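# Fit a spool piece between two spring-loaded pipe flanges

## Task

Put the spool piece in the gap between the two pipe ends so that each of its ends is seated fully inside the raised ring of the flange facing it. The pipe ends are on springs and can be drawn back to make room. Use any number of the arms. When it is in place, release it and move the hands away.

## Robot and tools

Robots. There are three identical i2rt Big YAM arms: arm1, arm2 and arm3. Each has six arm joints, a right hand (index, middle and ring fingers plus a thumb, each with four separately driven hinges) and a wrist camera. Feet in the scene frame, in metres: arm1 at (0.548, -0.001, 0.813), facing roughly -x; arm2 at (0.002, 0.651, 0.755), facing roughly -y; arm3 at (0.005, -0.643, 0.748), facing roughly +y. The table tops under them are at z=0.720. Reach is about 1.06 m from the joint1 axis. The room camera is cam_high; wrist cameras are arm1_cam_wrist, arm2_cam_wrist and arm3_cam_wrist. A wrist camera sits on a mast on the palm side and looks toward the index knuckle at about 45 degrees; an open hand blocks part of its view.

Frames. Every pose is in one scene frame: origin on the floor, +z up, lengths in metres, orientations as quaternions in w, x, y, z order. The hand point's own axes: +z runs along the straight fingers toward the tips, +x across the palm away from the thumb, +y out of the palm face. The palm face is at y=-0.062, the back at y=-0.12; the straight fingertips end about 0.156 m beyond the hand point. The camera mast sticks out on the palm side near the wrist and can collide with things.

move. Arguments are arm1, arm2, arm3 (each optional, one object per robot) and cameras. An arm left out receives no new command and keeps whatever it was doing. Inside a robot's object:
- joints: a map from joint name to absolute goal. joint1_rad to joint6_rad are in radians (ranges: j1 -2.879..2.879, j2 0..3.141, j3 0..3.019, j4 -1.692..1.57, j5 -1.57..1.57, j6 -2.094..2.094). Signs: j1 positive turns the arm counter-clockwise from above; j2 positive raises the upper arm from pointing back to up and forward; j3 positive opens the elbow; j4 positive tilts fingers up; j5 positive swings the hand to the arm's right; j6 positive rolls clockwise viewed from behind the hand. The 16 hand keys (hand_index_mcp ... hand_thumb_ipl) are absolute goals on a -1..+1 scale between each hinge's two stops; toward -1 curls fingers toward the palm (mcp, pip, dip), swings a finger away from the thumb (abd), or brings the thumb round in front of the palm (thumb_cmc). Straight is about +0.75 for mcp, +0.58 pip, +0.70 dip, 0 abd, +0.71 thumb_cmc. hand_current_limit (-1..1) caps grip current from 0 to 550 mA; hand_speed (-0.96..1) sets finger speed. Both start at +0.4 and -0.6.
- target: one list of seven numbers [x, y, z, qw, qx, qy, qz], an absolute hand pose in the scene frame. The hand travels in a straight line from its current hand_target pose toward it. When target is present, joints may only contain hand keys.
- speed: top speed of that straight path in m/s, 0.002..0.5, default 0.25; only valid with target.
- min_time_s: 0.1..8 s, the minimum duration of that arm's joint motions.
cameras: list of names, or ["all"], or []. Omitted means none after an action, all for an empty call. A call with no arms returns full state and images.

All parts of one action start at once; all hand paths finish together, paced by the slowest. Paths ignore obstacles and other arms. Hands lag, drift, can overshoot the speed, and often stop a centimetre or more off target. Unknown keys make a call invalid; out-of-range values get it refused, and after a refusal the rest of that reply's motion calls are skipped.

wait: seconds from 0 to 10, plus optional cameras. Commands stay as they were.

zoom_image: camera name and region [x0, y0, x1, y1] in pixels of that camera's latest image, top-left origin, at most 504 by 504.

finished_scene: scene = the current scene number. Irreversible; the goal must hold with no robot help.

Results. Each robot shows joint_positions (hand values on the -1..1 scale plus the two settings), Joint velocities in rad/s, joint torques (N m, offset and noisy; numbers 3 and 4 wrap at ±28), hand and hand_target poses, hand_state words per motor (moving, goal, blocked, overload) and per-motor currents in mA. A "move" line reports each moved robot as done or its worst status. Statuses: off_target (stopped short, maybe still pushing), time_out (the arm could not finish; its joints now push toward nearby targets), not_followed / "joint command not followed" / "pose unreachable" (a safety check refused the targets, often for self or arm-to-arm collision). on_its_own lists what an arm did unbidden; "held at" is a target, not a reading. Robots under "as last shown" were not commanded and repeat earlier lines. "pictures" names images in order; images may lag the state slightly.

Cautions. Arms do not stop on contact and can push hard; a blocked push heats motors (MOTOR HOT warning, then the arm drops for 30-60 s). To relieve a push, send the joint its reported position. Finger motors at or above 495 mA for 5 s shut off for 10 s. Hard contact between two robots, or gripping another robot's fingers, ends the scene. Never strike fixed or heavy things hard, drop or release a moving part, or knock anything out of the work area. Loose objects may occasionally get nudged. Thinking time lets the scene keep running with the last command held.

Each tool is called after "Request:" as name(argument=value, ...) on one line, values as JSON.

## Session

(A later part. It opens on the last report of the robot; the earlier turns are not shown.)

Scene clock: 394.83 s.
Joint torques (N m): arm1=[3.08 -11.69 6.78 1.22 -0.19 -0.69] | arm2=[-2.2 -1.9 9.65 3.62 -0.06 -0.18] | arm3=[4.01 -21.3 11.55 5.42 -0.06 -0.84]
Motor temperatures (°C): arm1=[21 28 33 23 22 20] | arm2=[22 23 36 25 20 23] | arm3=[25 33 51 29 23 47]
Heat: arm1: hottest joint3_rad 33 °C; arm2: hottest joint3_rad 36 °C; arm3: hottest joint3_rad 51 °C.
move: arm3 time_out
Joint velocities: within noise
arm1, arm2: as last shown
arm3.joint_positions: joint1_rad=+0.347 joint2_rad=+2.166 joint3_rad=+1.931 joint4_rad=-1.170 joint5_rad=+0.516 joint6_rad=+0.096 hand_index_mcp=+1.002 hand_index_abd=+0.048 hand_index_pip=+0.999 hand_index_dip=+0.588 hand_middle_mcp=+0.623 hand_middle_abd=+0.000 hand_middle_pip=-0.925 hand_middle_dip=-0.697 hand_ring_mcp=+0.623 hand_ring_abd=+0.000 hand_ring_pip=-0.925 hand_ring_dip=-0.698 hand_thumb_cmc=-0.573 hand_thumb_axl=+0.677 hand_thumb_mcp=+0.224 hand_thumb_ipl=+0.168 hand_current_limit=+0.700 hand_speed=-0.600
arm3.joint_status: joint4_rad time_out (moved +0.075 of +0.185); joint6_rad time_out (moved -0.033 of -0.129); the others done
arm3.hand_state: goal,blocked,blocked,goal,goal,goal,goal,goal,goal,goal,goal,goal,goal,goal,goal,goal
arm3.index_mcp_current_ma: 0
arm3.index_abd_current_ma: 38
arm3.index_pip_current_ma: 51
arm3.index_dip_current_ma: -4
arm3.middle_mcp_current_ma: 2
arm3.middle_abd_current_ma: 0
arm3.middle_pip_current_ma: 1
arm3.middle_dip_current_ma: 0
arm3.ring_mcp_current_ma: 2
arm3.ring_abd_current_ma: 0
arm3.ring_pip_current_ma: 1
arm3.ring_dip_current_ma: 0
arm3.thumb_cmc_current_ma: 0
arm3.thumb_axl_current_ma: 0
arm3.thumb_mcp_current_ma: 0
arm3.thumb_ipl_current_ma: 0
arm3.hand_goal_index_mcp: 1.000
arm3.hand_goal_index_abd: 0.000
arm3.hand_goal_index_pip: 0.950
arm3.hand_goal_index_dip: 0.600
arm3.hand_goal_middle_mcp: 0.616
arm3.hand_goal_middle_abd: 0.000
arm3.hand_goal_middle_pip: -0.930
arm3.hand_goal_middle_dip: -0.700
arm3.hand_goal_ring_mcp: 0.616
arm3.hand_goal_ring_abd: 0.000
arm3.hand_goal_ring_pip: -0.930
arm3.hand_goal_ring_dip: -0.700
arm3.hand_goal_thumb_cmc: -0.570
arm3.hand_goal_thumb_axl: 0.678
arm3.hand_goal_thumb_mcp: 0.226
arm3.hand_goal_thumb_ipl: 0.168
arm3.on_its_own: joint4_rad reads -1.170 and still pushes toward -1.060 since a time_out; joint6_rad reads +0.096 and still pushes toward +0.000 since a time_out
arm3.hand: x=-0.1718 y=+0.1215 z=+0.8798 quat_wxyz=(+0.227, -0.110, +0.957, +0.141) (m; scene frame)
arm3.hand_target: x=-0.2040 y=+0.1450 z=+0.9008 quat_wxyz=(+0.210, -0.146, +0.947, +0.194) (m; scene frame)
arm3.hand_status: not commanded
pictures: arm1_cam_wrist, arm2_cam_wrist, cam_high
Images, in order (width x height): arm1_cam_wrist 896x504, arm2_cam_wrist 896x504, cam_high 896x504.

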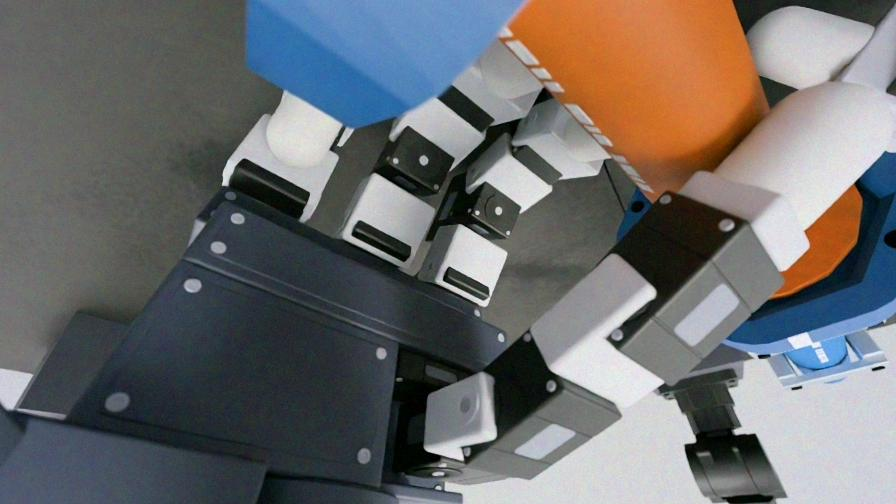

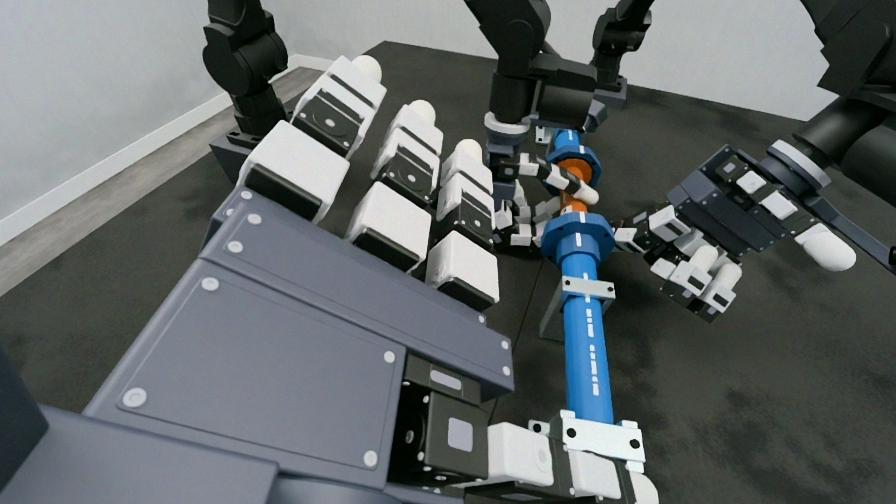

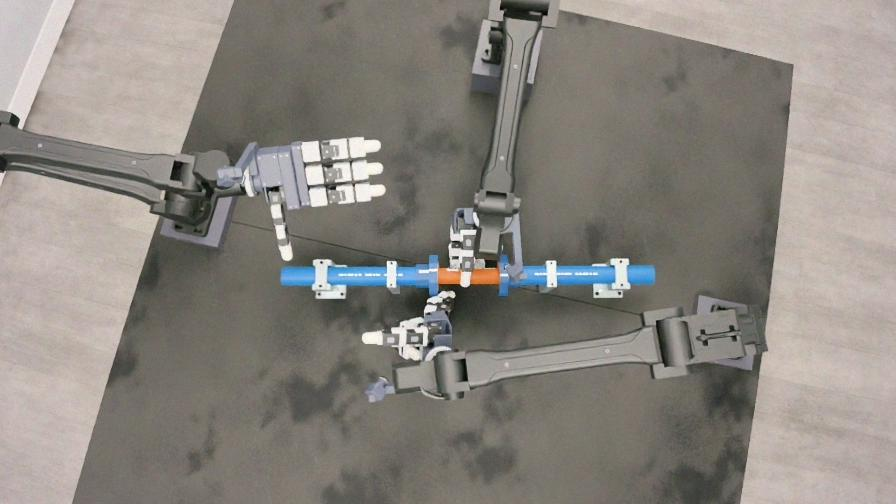

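Request:
move(arm3={"joints": {"joint1_rad": 0.36, "joint2_rad": 2.12, "joint3_rad": 1.87, "joint4_rad": -1.03, "joint6_rad": 0.0}, "min_time_s": 2}, cameras=["arm2_cam_wrist", "cam_high", "arm1_cam_wrist"])

Request:
zoom_image(camera="cam_high", region=[400, 200, 520, 320])

Request:
zoom_image(camera="arm1_cam_wrist", region=[710, 150, 896, 380])

Request:
zoom_image(camera="arm2_cam_wrist", region=[540, 140, 610, 200])

Scene clock: 399.87 s.
Joint torques (N m): arm1=[3.25 -11.69 6.72 1.2 -0.19 -0.59] | arm2=[-2.26 -1.9 9.62 3.62 -0.05 -0.17] | arm3=[3.55 -21.36 10.25 4 0.08 -0.51]
Motor temperatures (°C): arm1=[21 28 33 23 22 20] | arm2=[22 23 36 25 20 23] | arm3=[25 33 50 29 23 46]
Heat: arm1: hottest joint3_rad 33 °C; arm2: hottest joint3_rad 36 °C; arm3: hottest joint3_rad 50 °C.
move: arm3 time_out
Joint velocities: within noise
arm1, arm2: as last shown
arm1.joint_positions: joint1_rad=+0.067 joint2_rad=+1.789 joint3_rad=+1.044 joint4_rad=-0.789 joint5_rad=+0.130 joint6_rad=-0.194 hand_index_mcp=+0.238 hand_index_abd=+0.003 hand_index_pip=-0.282 hand_index_dip=+0.148 hand_middle_mcp=+0.196 hand_middle_abd=+0.001 hand_middle_pip=-0.308 hand_middle_dip=+0.147 hand_ring_mcp=+0.618 hand_ring_abd=-0.003 hand_ring_pip=-0.932 hand_ring_dip=-0.698 hand_thumb_cmc=-0.531 hand_thumb_axl=+0.688 hand_thumb_mcp=+0.014 hand_thumb_ipl=+0.096 hand_current_limit=+0.400 hand_speed=-0.800
arm1.middle_mcp_current_ma: 70
arm1.hand: x=-0.0001 y=-0.0251 z=+0.7980 quat_wxyz=(-0.036, +0.799, -0.597, -0.057) (m; scene frame)
arm3.joint_positions: joint1_rad=+0.347 joint2_rad=+2.122 joint3_rad=+1.855 joint4_rad=-1.100 joint5_rad=+0.513 joint6_rad=+0.060 hand_index_mcp=+1.001 hand_index_abd=+0.031 hand_index_pip=+0.999 hand_index_dip=+0.588 hand_middle_mcp=+0.623 hand_middle_abd=+0.000 hand_middle_pip=-0.925 hand_middle_dip=-0.697 hand_ring_mcp=+0.623 hand_ring_abd=+0.000 hand_ring_pip=-0.925 hand_ring_dip=-0.698 hand_thumb_cmc=-0.573 hand_thumb_axl=+0.677 hand_thumb_mcp=+0.224 hand_thumb_ipl=+0.168 hand_current_limit=+0.700 hand_speed=-0.600
arm3.joint_status: joint4_rad time_out (moved +0.070 of +0.140); joint6_rad time_out (moved -0.036 of -0.096); the others done
arm3.hand_state: goal,blocked,blocked,goal,goal,goal,goal,goal,goal,goal,goal,goal,goal,goal,goal,goal
arm3.index_mcp_current_ma: 0
arm3.index_abd_current_ma: 18
arm3.index_pip_current_ma: 50
arm3.index_dip_current_ma: -4
arm3.middle_mcp_current_ma: 2
arm3.middle_abd_current_ma: 0
arm3.middle_pip_current_ma: 1
arm3.middle_dip_current_ma: 0
arm3.ring_mcp_current_ma: 2
arm3.ring_abd_current_ma: 0
arm3.ring_pip_current_ma: 1
arm3.ring_dip_current_ma: 0
arm3.thumb_cmc_current_ma: 0
arm3.thumb_axl_current_ma: 0
arm3.thumb_mcp_current_ma: 0
arm3.thumb_ipl_current_ma: 0
arm3.hand_goal_index_mcp: 1.000
arm3.hand_goal_index_abd: 0.000
arm3.hand_goal_index_pip: 0.950
arm3.hand_goal_index_dip: 0.600
arm3.hand_goal_middle_mcp: 0.616
arm3.hand_goal_middle_abd: 0.000
arm3.hand_goal_middle_pip: -0.930
arm3.hand_goal_middle_dip: -0.700
arm3.hand_goal_ring_mcp: 0.616
arm3.hand_goal_ring_abd: 0.000
arm3.hand_goal_ring_pip: -0.930
arm3.hand_goal_ring_dip: -0.700
arm3.hand_goal_thumb_cmc: -0.570
arm3.hand_goal_thumb_axl: 0.678
arm3.hand_goal_thumb_mcp: 0.226
arm3.hand_goal_thumb_ipl: 0.168
arm3.on_its_own: joint4_rad reads -1.100 and still pushes toward -1.030 since a time_out; joint6_rad reads +0.060 and still pushes toward +0.000 since a time_out
arm3.hand: x=-0.1721 y=+0.1141 z=+0.8827 quat_wxyz=(+0.224, -0.123, +0.954, +0.155) (m; scene frame)
arm3.hand_target: x=-0.1948 y=+0.1276 z=+0.8978 quat_wxyz=(+0.212, -0.146, +0.948, +0.189) (m; scene frame)
arm3.hand_status: not commanded
pictures: arm1_cam_wrist, arm2_cam_wrist, cam_high
Images, in order (width x height): arm1_cam_wrist 896x504, arm2_cam_wrist 896x504, cam_high 896x504.

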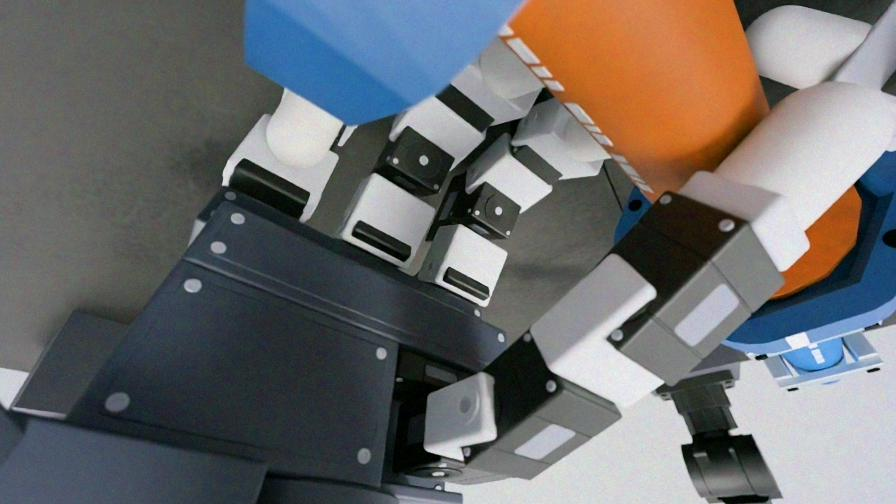

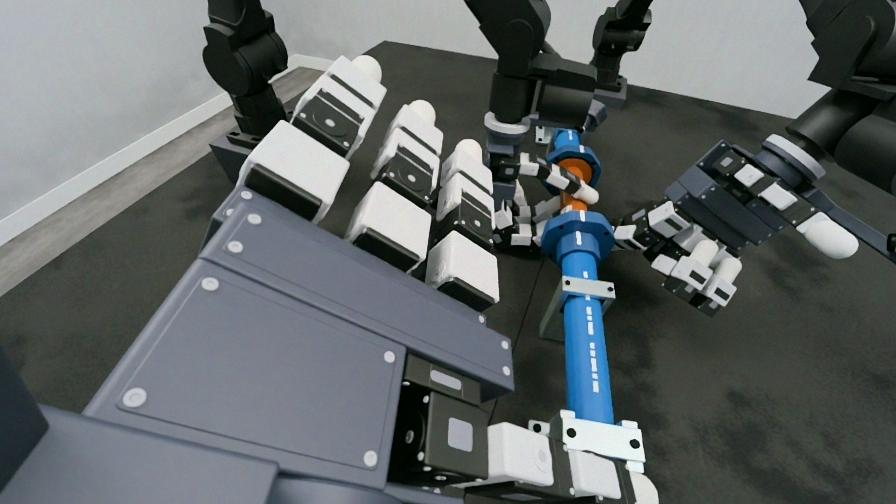

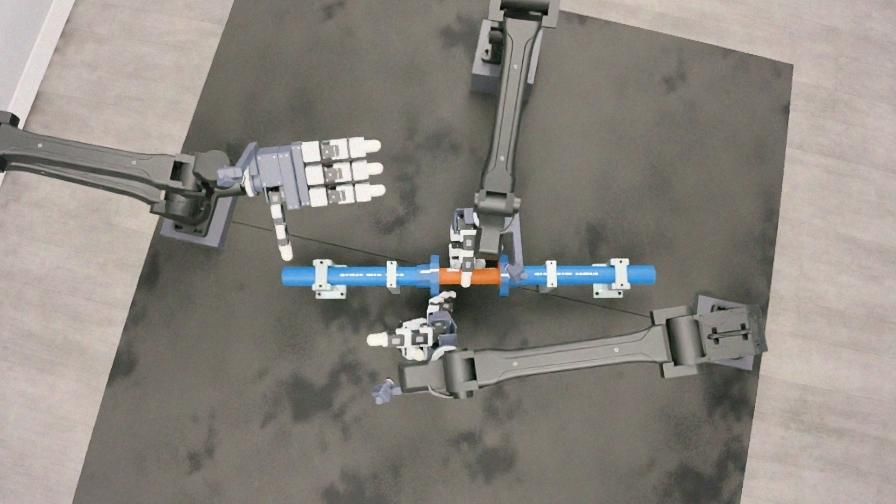

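Scaled by 4.200 from the camera's 896x504 image, which has a finer 1280x720 frame.

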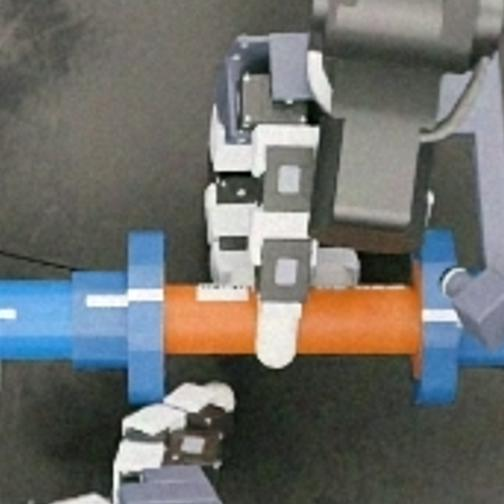

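Scaled by 2.191 from the camera's 896x504 image, which has a finer 1280x720 frame.

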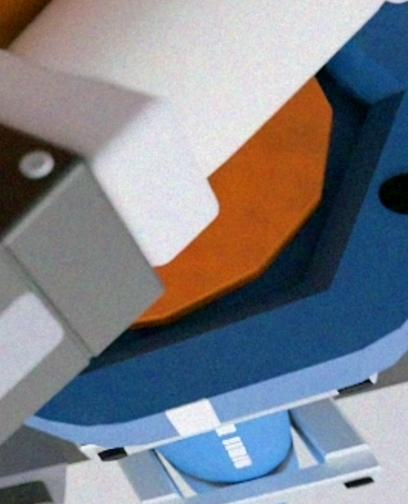

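Scaled by 7.200 from the camera's 896x504 image, which has a finer 1280x720 frame.

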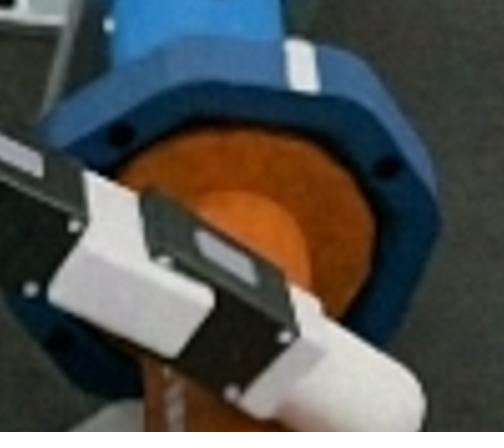

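Request:
zoom_image(camera="cam_high", region=[485, 245, 525, 305])

Request:
zoom_image(camera="cam_high", region=[415, 245, 455, 305])

Request:
move(arm3={"joints": {"joint1_rad": 0.355, "joint2_rad": 2.07, "joint3_rad": 1.78, "joint4_rad": -1.0, "joint6_rad": 0.0}, "min_time_s": 2}, cameras=["arm2_cam_wrist", "cam_high", "arm1_cam_wrist"])

Request:
zoom_image(camera="cam_high", region=[400, 200, 520, 320])

Request:
zoom_image(camera="arm1_cam_wrist", region=[710, 150, 896, 380])

Scaled by 8.400 from the camera's 896x504 image, which has a finer 1280x720 frame.

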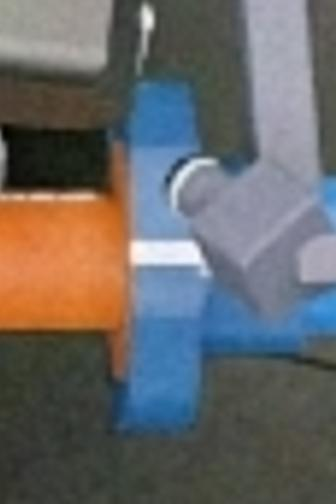

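Scaled by 8.400 from the camera's 896x504 image, which has a finer 1280x720 frame.

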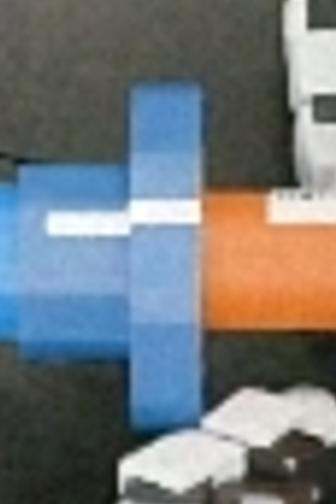

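Scene clock: 403.63 s.
Joint torques (N m): arm1=[3.19 -11.69 6.72 1.22 -0.15 -0.47] | arm2=[-2.26 -1.96 9.62 3.59 -0.06 -0.18] | arm3=[3.72 -21.77 9.05 2.26 0.32 -0.13]
Motor temperatures (°C): arm1=[21 27 33 23 22 20] | arm2=[22 23 36 25 20 23] | arm3=[25 33 50 28 23 46]
Heat: arm1: hottest joint3_rad 33 °C; arm2: hottest joint3_rad 36 °C; arm3: hottest joint3_rad 50 °C.
move: arm3 done
Joint velocities: within noise
arm1, arm2: as last shown
arm1.joint_positions: joint1_rad=+0.067 joint2_rad=+1.789 joint3_rad=+1.044 joint4_rad=-0.789 joint5_rad=+0.128 joint6_rad=-0.205 hand_index_mcp=+0.238 hand_index_abd=+0.001 hand_index_pip=-0.282 hand_index_dip=+0.147 hand_middle_mcp=+0.193 hand_middle_abd=+0.000 hand_middle_pip=-0.308 hand_middle_dip=+0.147 hand_ring_mcp=+0.617 hand_ring_abd=-0.003 hand_ring_pip=-0.932 hand_ring_dip=-0.698 hand_thumb_cmc=-0.531 hand_thumb_axl=+0.688 hand_thumb_mcp=+0.014 hand_thumb_ipl=+0.096 hand_current_limit=+0.400 hand_speed=-0.800
arm1.middle_mcp_current_ma: 64
arm1.hand: x=+0.0000 y=-0.0263 z=+0.7979 quat_wxyz=(-0.036, +0.803, -0.593, -0.057) (m; scene frame)
arm1.hand_target: x=-0.0027 y=-0.0418 z=+0.8020 quat_wxyz=(-0.027, +0.820, -0.569, -0.061) (m; scene frame)
arm3.joint_positions: joint1_rad=+0.347 joint2_rad=+2.080 joint3_rad=+1.780 joint4_rad=-1.028 joint5_rad=+0.507 joint6_rad=+0.022 hand_index_mcp=+1.001 hand_index_abd=+0.011 hand_index_pip=+0.980 hand_index_dip=+0.592 hand_middle_mcp=+0.623 hand_middle_abd=+0.000 hand_middle_pip=-0.925 hand_middle_dip=-0.697 hand_ring_mcp=+0.623 hand_ring_abd=+0.000 hand_ring_pip=-0.925 hand_ring_dip=-0.698 hand_thumb_cmc=-0.573 hand_thumb_axl=+0.677 hand_thumb_mcp=+0.224 hand_thumb_ipl=+0.168 hand_current_limit=+0.700 hand_speed=-0.600
arm3.joint_status: all done
arm3.hand_state: goal,goal,blocked,goal,goal,goal,goal,goal,goal,goal,goal,goal,goal,goal,goal,goal
arm3.index_mcp_current_ma: 0
arm3.index_abd_current_ma: 3
arm3.index_pip_current_ma: 21
arm3.index_dip_current_ma: -2
arm3.middle_mcp_current_ma: 2
arm3.middle_abd_current_ma: 0
arm3.middle_pip_current_ma: 1
arm3.middle_dip_current_ma: 0
arm3.ring_mcp_current_ma: 2
arm3.ring_abd_current_ma: 0
arm3.ring_pip_current_ma: 1
arm3.ring_dip_current_ma: 0
arm3.thumb_cmc_current_ma: 0
arm3.thumb_axl_current_ma: 0
arm3.thumb_mcp_current_ma: 0
arm3.thumb_ipl_current_ma: 0
arm3.hand_goal_index_mcp: 1.000
arm3.hand_goal_index_abd: 0.000
arm3.hand_goal_index_pip: 0.950
arm3.hand_goal_index_dip: 0.600
arm3.hand_goal_middle_mcp: 0.616
arm3.hand_goal_middle_abd: 0.000
arm3.hand_goal_middle_pip: -0.930
arm3.hand_goal_middle_dip: -0.700
arm3.hand_goal_ring_mcp: 0.616
arm3.hand_goal_ring_abd: 0.000
arm3.hand_goal_ring_pip: -0.930
arm3.hand_goal_ring_dip: -0.700
arm3.hand_goal_thumb_cmc: -0.570
arm3.hand_goal_thumb_axl: 0.678
arm3.hand_goal_thumb_mcp: 0.226
arm3.hand_goal_thumb_ipl: 0.168
arm3.hand: x=-0.1730 y=+0.1062 z=+0.8840 quat_wxyz=(+0.219, -0.136, +0.951, +0.169) (m; scene frame)
arm3.hand_target: x=-0.1835 y=+0.1095 z=+0.8938 quat_wxyz=(+0.213, -0.146, +0.948, +0.184) (m; scene frame)
arm3.hand_status: not commanded
pictures: arm1_cam_wrist, arm2_cam_wrist, cam_high
Images, in order (width x height): arm1_cam_wrist 896x504, arm2_cam_wrist 896x504, cam_high 896x504.

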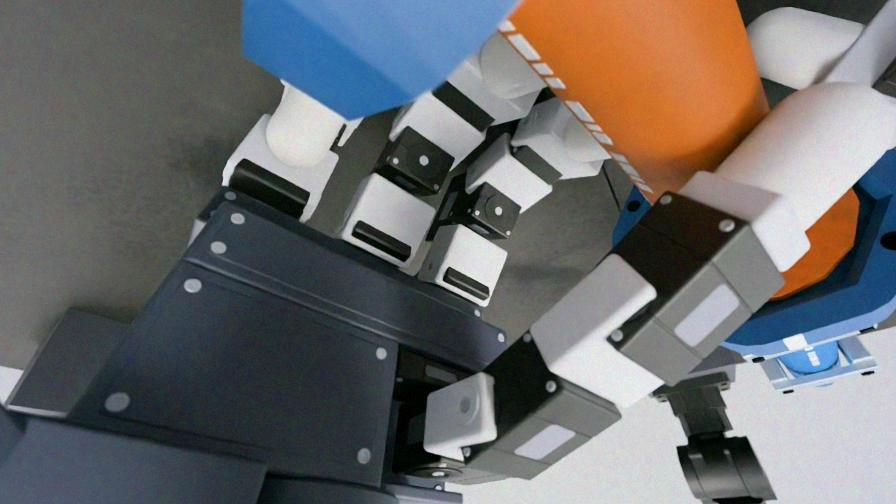

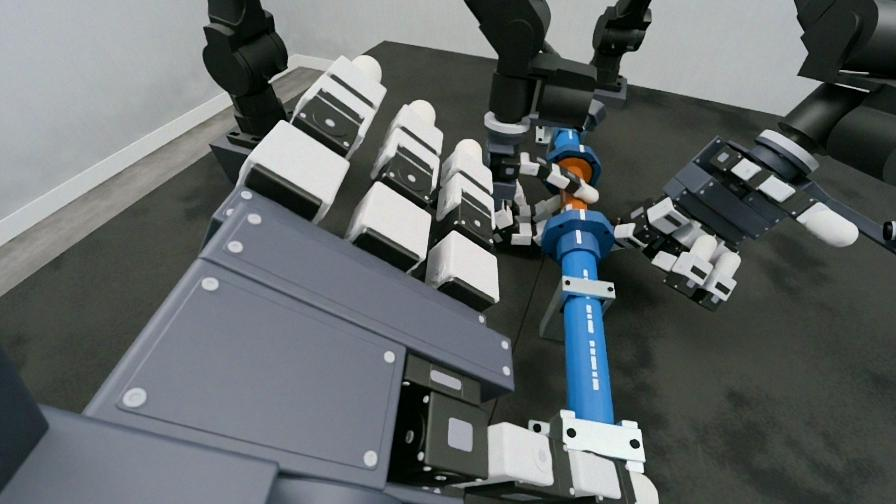

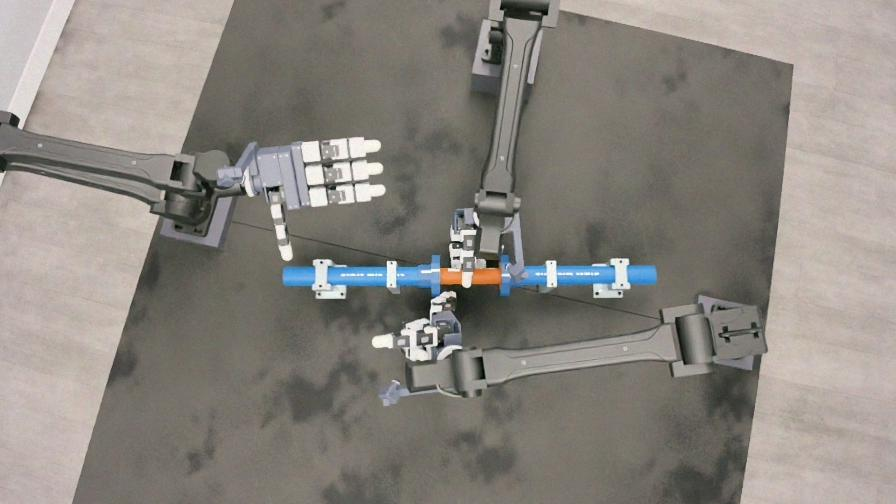

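Scaled by 4.200 from the camera's 896x504 image, which has a finer 1280x720 frame.

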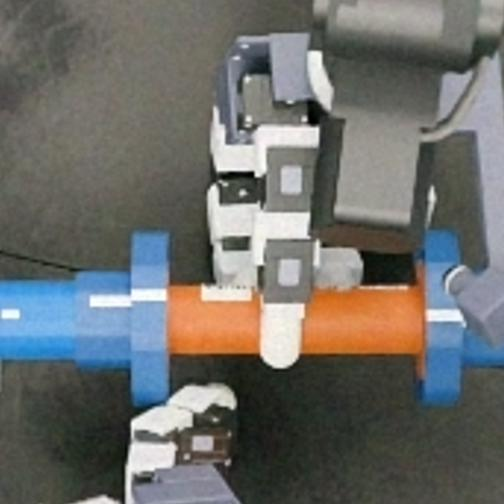

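Scaled by 2.191 from the camera's 896x504 image, which has a finer 1280x720 frame.

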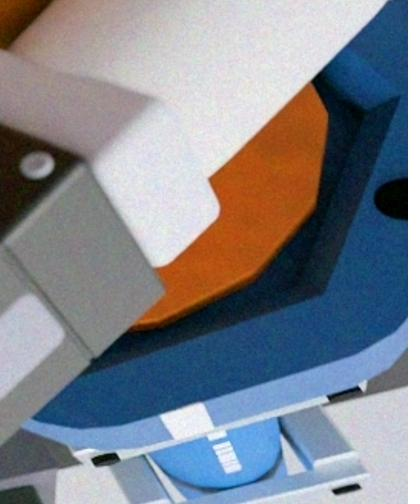

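Request:
zoom_image(camera="arm2_cam_wrist", region=[535, 135, 615, 205])

Request:
zoom_image(camera="cam_high", region=[485, 245, 525, 305])

Request:
zoom_image(camera="cam_high", region=[415, 245, 455, 305])

Scaled by 6.300 from the camera's 896x504 image, which has a finer 1280x720 frame.

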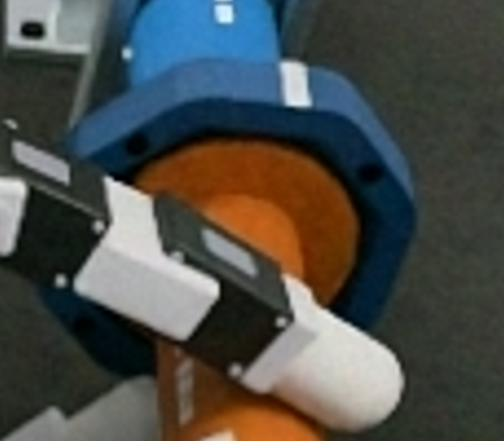

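Scaled by 8.400 from the camera's 896x504 image, which has a finer 1280x720 frame.

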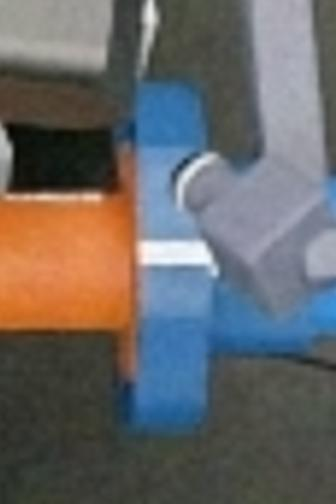

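Scaled by 8.400 from the camera's 896x504 image, which has a finer 1280x720 frame.

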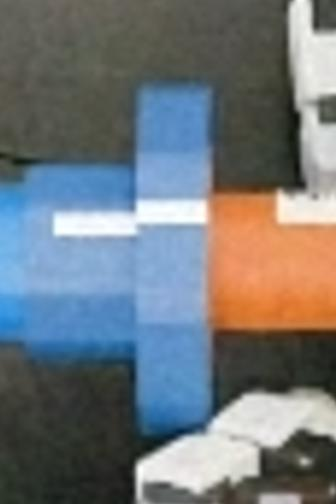

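Request:
move(arm3={"joints": {"joint1_rad": 0.352, "joint2_rad": 2.02, "joint3_rad": 1.69, "joint4_rad": -0.97, "joint6_rad": 0.0}, "min_time_s": 1.5}, cameras=["arm2_cam_wrist", "cam_high", "arm1_cam_wrist"])

Request:
zoom_image(camera="cam_high", region=[400, 200, 520, 320])

Request:
zoom_image(camera="arm2_cam_wrist", region=[530, 195, 630, 285])

Scene clock: 409.77 s.
Joint torques (N m): arm1=[3.08 -11.69 6.72 1.24 -0.11 -0.44] | arm2=[-2.2 -1.96 9.62 3.59 -0.06 -0.17] | arm3=[3.08 -21.48 8.42 1.58 0.53 0.06]
Motor temperatures (°C): arm1=[21 27 33 23 22 20] | arm2=[22 23 36 25 20 23] | arm3=[25 34 48 28 23 44]
Heat: arm1: hottest joint3_rad 33 °C; arm2: hottest joint3_rad 36 °C; arm3: hottest joint3_rad 48 °C.
move: arm3 done
Joint velocities: within noise
arm1, arm2: as last shown
arm1.joint_positions: joint1_rad=+0.067 joint2_rad=+1.788 joint3_rad=+1.044 joint4_rad=-0.789 joint5_rad=+0.127 joint6_rad=-0.208 hand_index_mcp=+0.238 hand_index_abd=+0.000 hand_index_pip=-0.282 hand_index_dip=+0.146 hand_middle_mcp=+0.192 hand_middle_abd=+0.000 hand_middle_pip=-0.308 hand_middle_dip=+0.147 hand_ring_mcp=+0.617 hand_ring_abd=-0.003 hand_ring_pip=-0.931 hand_ring_dip=-0.698 hand_thumb_cmc=-0.531 hand_thumb_axl=+0.688 hand_thumb_mcp=+0.014 hand_thumb_ipl=+0.096 hand_current_limit=+0.400 hand_speed=-0.800
arm1.index_dip_current_ma: 10
arm1.middle_mcp_current_ma: 63
arm1.hand: x=+0.0000 y=-0.0269 z=+0.7980 quat_wxyz=(-0.035, +0.804, -0.591, -0.056) (m; scene frame)
arm3.joint_positions: joint1_rad=+0.347 joint2_rad=+2.034 joint3_rad=+1.696 joint4_rad=-0.981 joint5_rad=+0.502 joint6_rad=+0.008 hand_index_mcp=+1.000 hand_index_abd=+0.001 hand_index_pip=+0.952 hand_index_dip=+0.597 hand_middle_mcp=+0.623 hand_middle_abd=+0.000 hand_middle_pip=-0.925 hand_middle_dip=-0.697 hand_ring_mcp=+0.623 hand_ring_abd=+0.000 hand_ring_pip=-0.925 hand_ring_dip=-0.698 hand_thumb_cmc=-0.573 hand_thumb_axl=+0.677 hand_thumb_mcp=+0.224 hand_thumb_ipl=+0.168 hand_current_limit=+0.700 hand_speed=-0.600
arm3.joint_status: all done
arm3.hand_state: goal,goal,goal,goal,goal,goal,goal,goal,goal,goal,goal,goal,goal,goal,goal,goal
arm3.index_mcp_current_ma: 0
arm3.index_abd_current_ma: 0
arm3.index_pip_current_ma: 0
arm3.index_dip_current_ma: 0
arm3.middle_mcp_current_ma: 2
arm3.middle_abd_current_ma: 0
arm3.middle_pip_current_ma: 1
arm3.middle_dip_current_ma: 0
arm3.ring_mcp_current_ma: 2
arm3.ring_abd_current_ma: 0
arm3.ring_pip_current_ma: 1
arm3.ring_dip_current_ma: 0
arm3.thumb_cmc_current_ma: 0
arm3.thumb_axl_current_ma: 0
arm3.thumb_mcp_current_ma: 0
arm3.thumb_ipl_current_ma: 0
arm3.hand_goal_index_mcp: 1.000
arm3.hand_goal_index_abd: 0.000
arm3.hand_goal_index_pip: 0.950
arm3.hand_goal_index_dip: 0.600
arm3.hand_goal_middle_mcp: 0.616
arm3.hand_goal_middle_abd: 0.000
arm3.hand_goal_middle_pip: -0.930
arm3.hand_goal_middle_dip: -0.700
arm3.hand_goal_ring_mcp: 0.616
arm3.hand_goal_ring_abd: 0.000
arm3.hand_goal_ring_pip: -0.930
arm3.hand_goal_ring_dip: -0.700
arm3.hand_goal_thumb_cmc: -0.570
arm3.hand_goal_thumb_axl: 0.678
arm3.hand_goal_thumb_mcp: 0.226
arm3.hand_goal_thumb_ipl: 0.168
arm3.on_its_own: hand_index_pip moved -0.028 to your old target +0.950
arm3.hand: x=-0.1687 y=+0.0905 z=+0.8807 quat_wxyz=(+0.217, -0.142, +0.951, +0.170) (m; scene frame)
arm3.hand_target: x=-0.1733 y=+0.0898 z=+0.8890 quat_wxyz=(+0.214, -0.146, +0.949, +0.179) (m; scene frame)
arm3.hand_status: not commanded
pictures: arm1_cam_wrist, arm2_cam_wrist, cam_high
Images, in order (width x height): arm1_cam_wrist 896x504, arm2_cam_wrist 896x504, cam_high 896x504.

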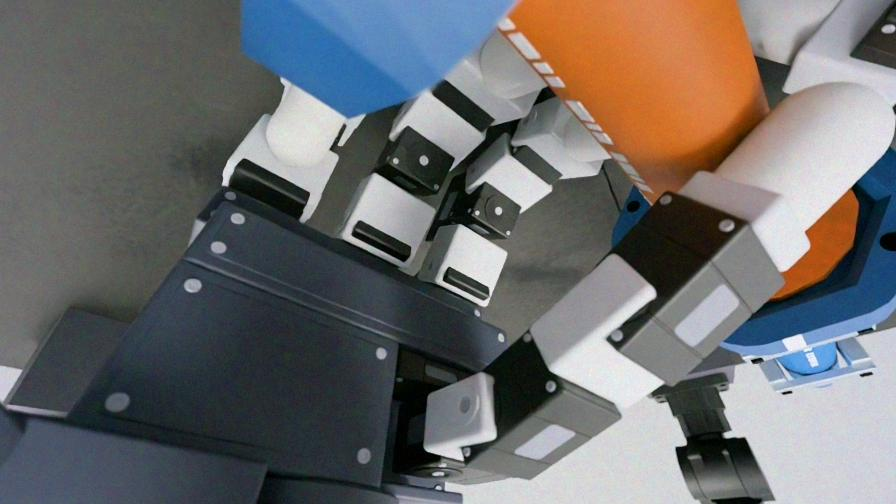

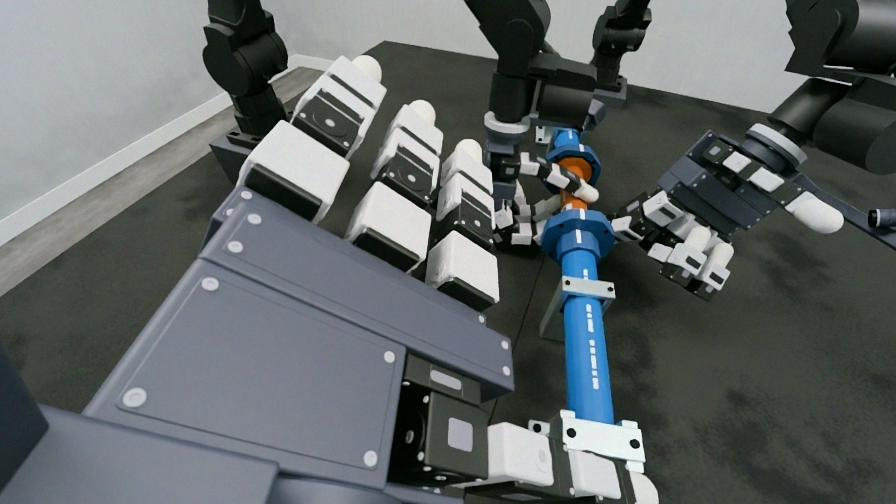

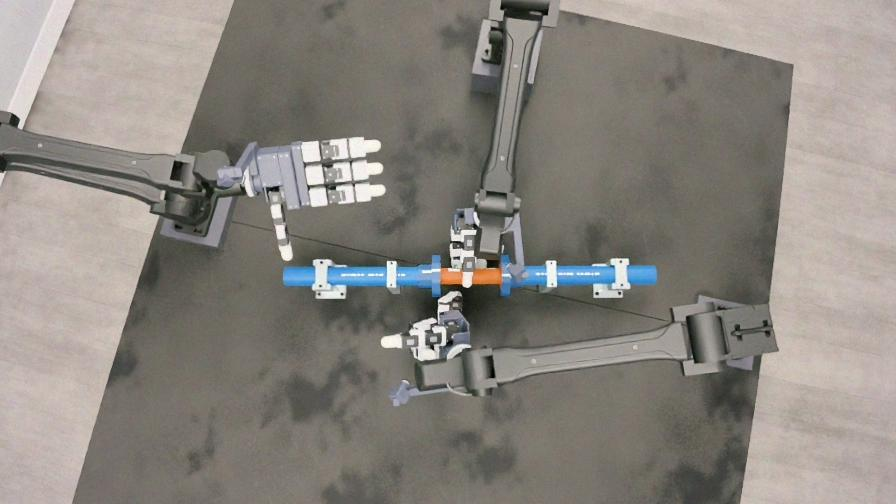

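Scaled by 4.200 from the camera's 896x504 image, which has a finer 1280x720 frame.

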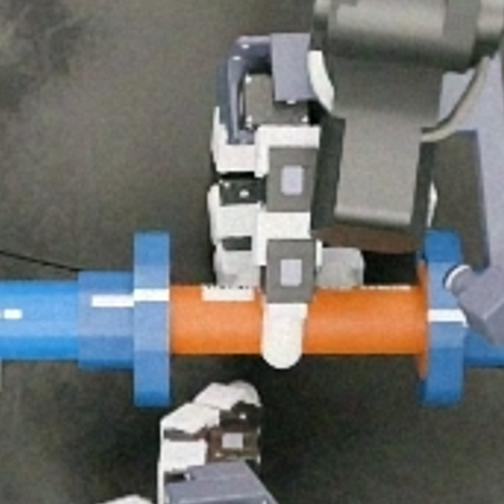

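Scaled by 5.040 from the camera's 896x504 image, which has a finer 1280x720 frame.

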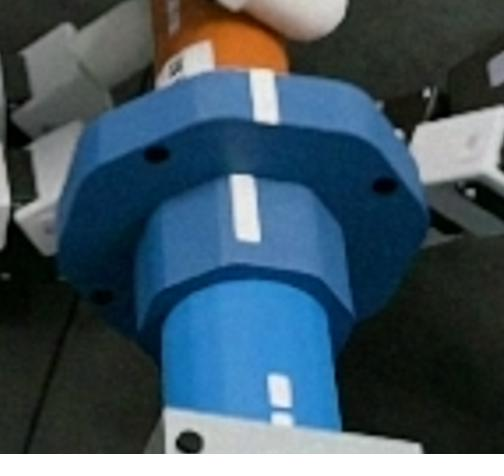

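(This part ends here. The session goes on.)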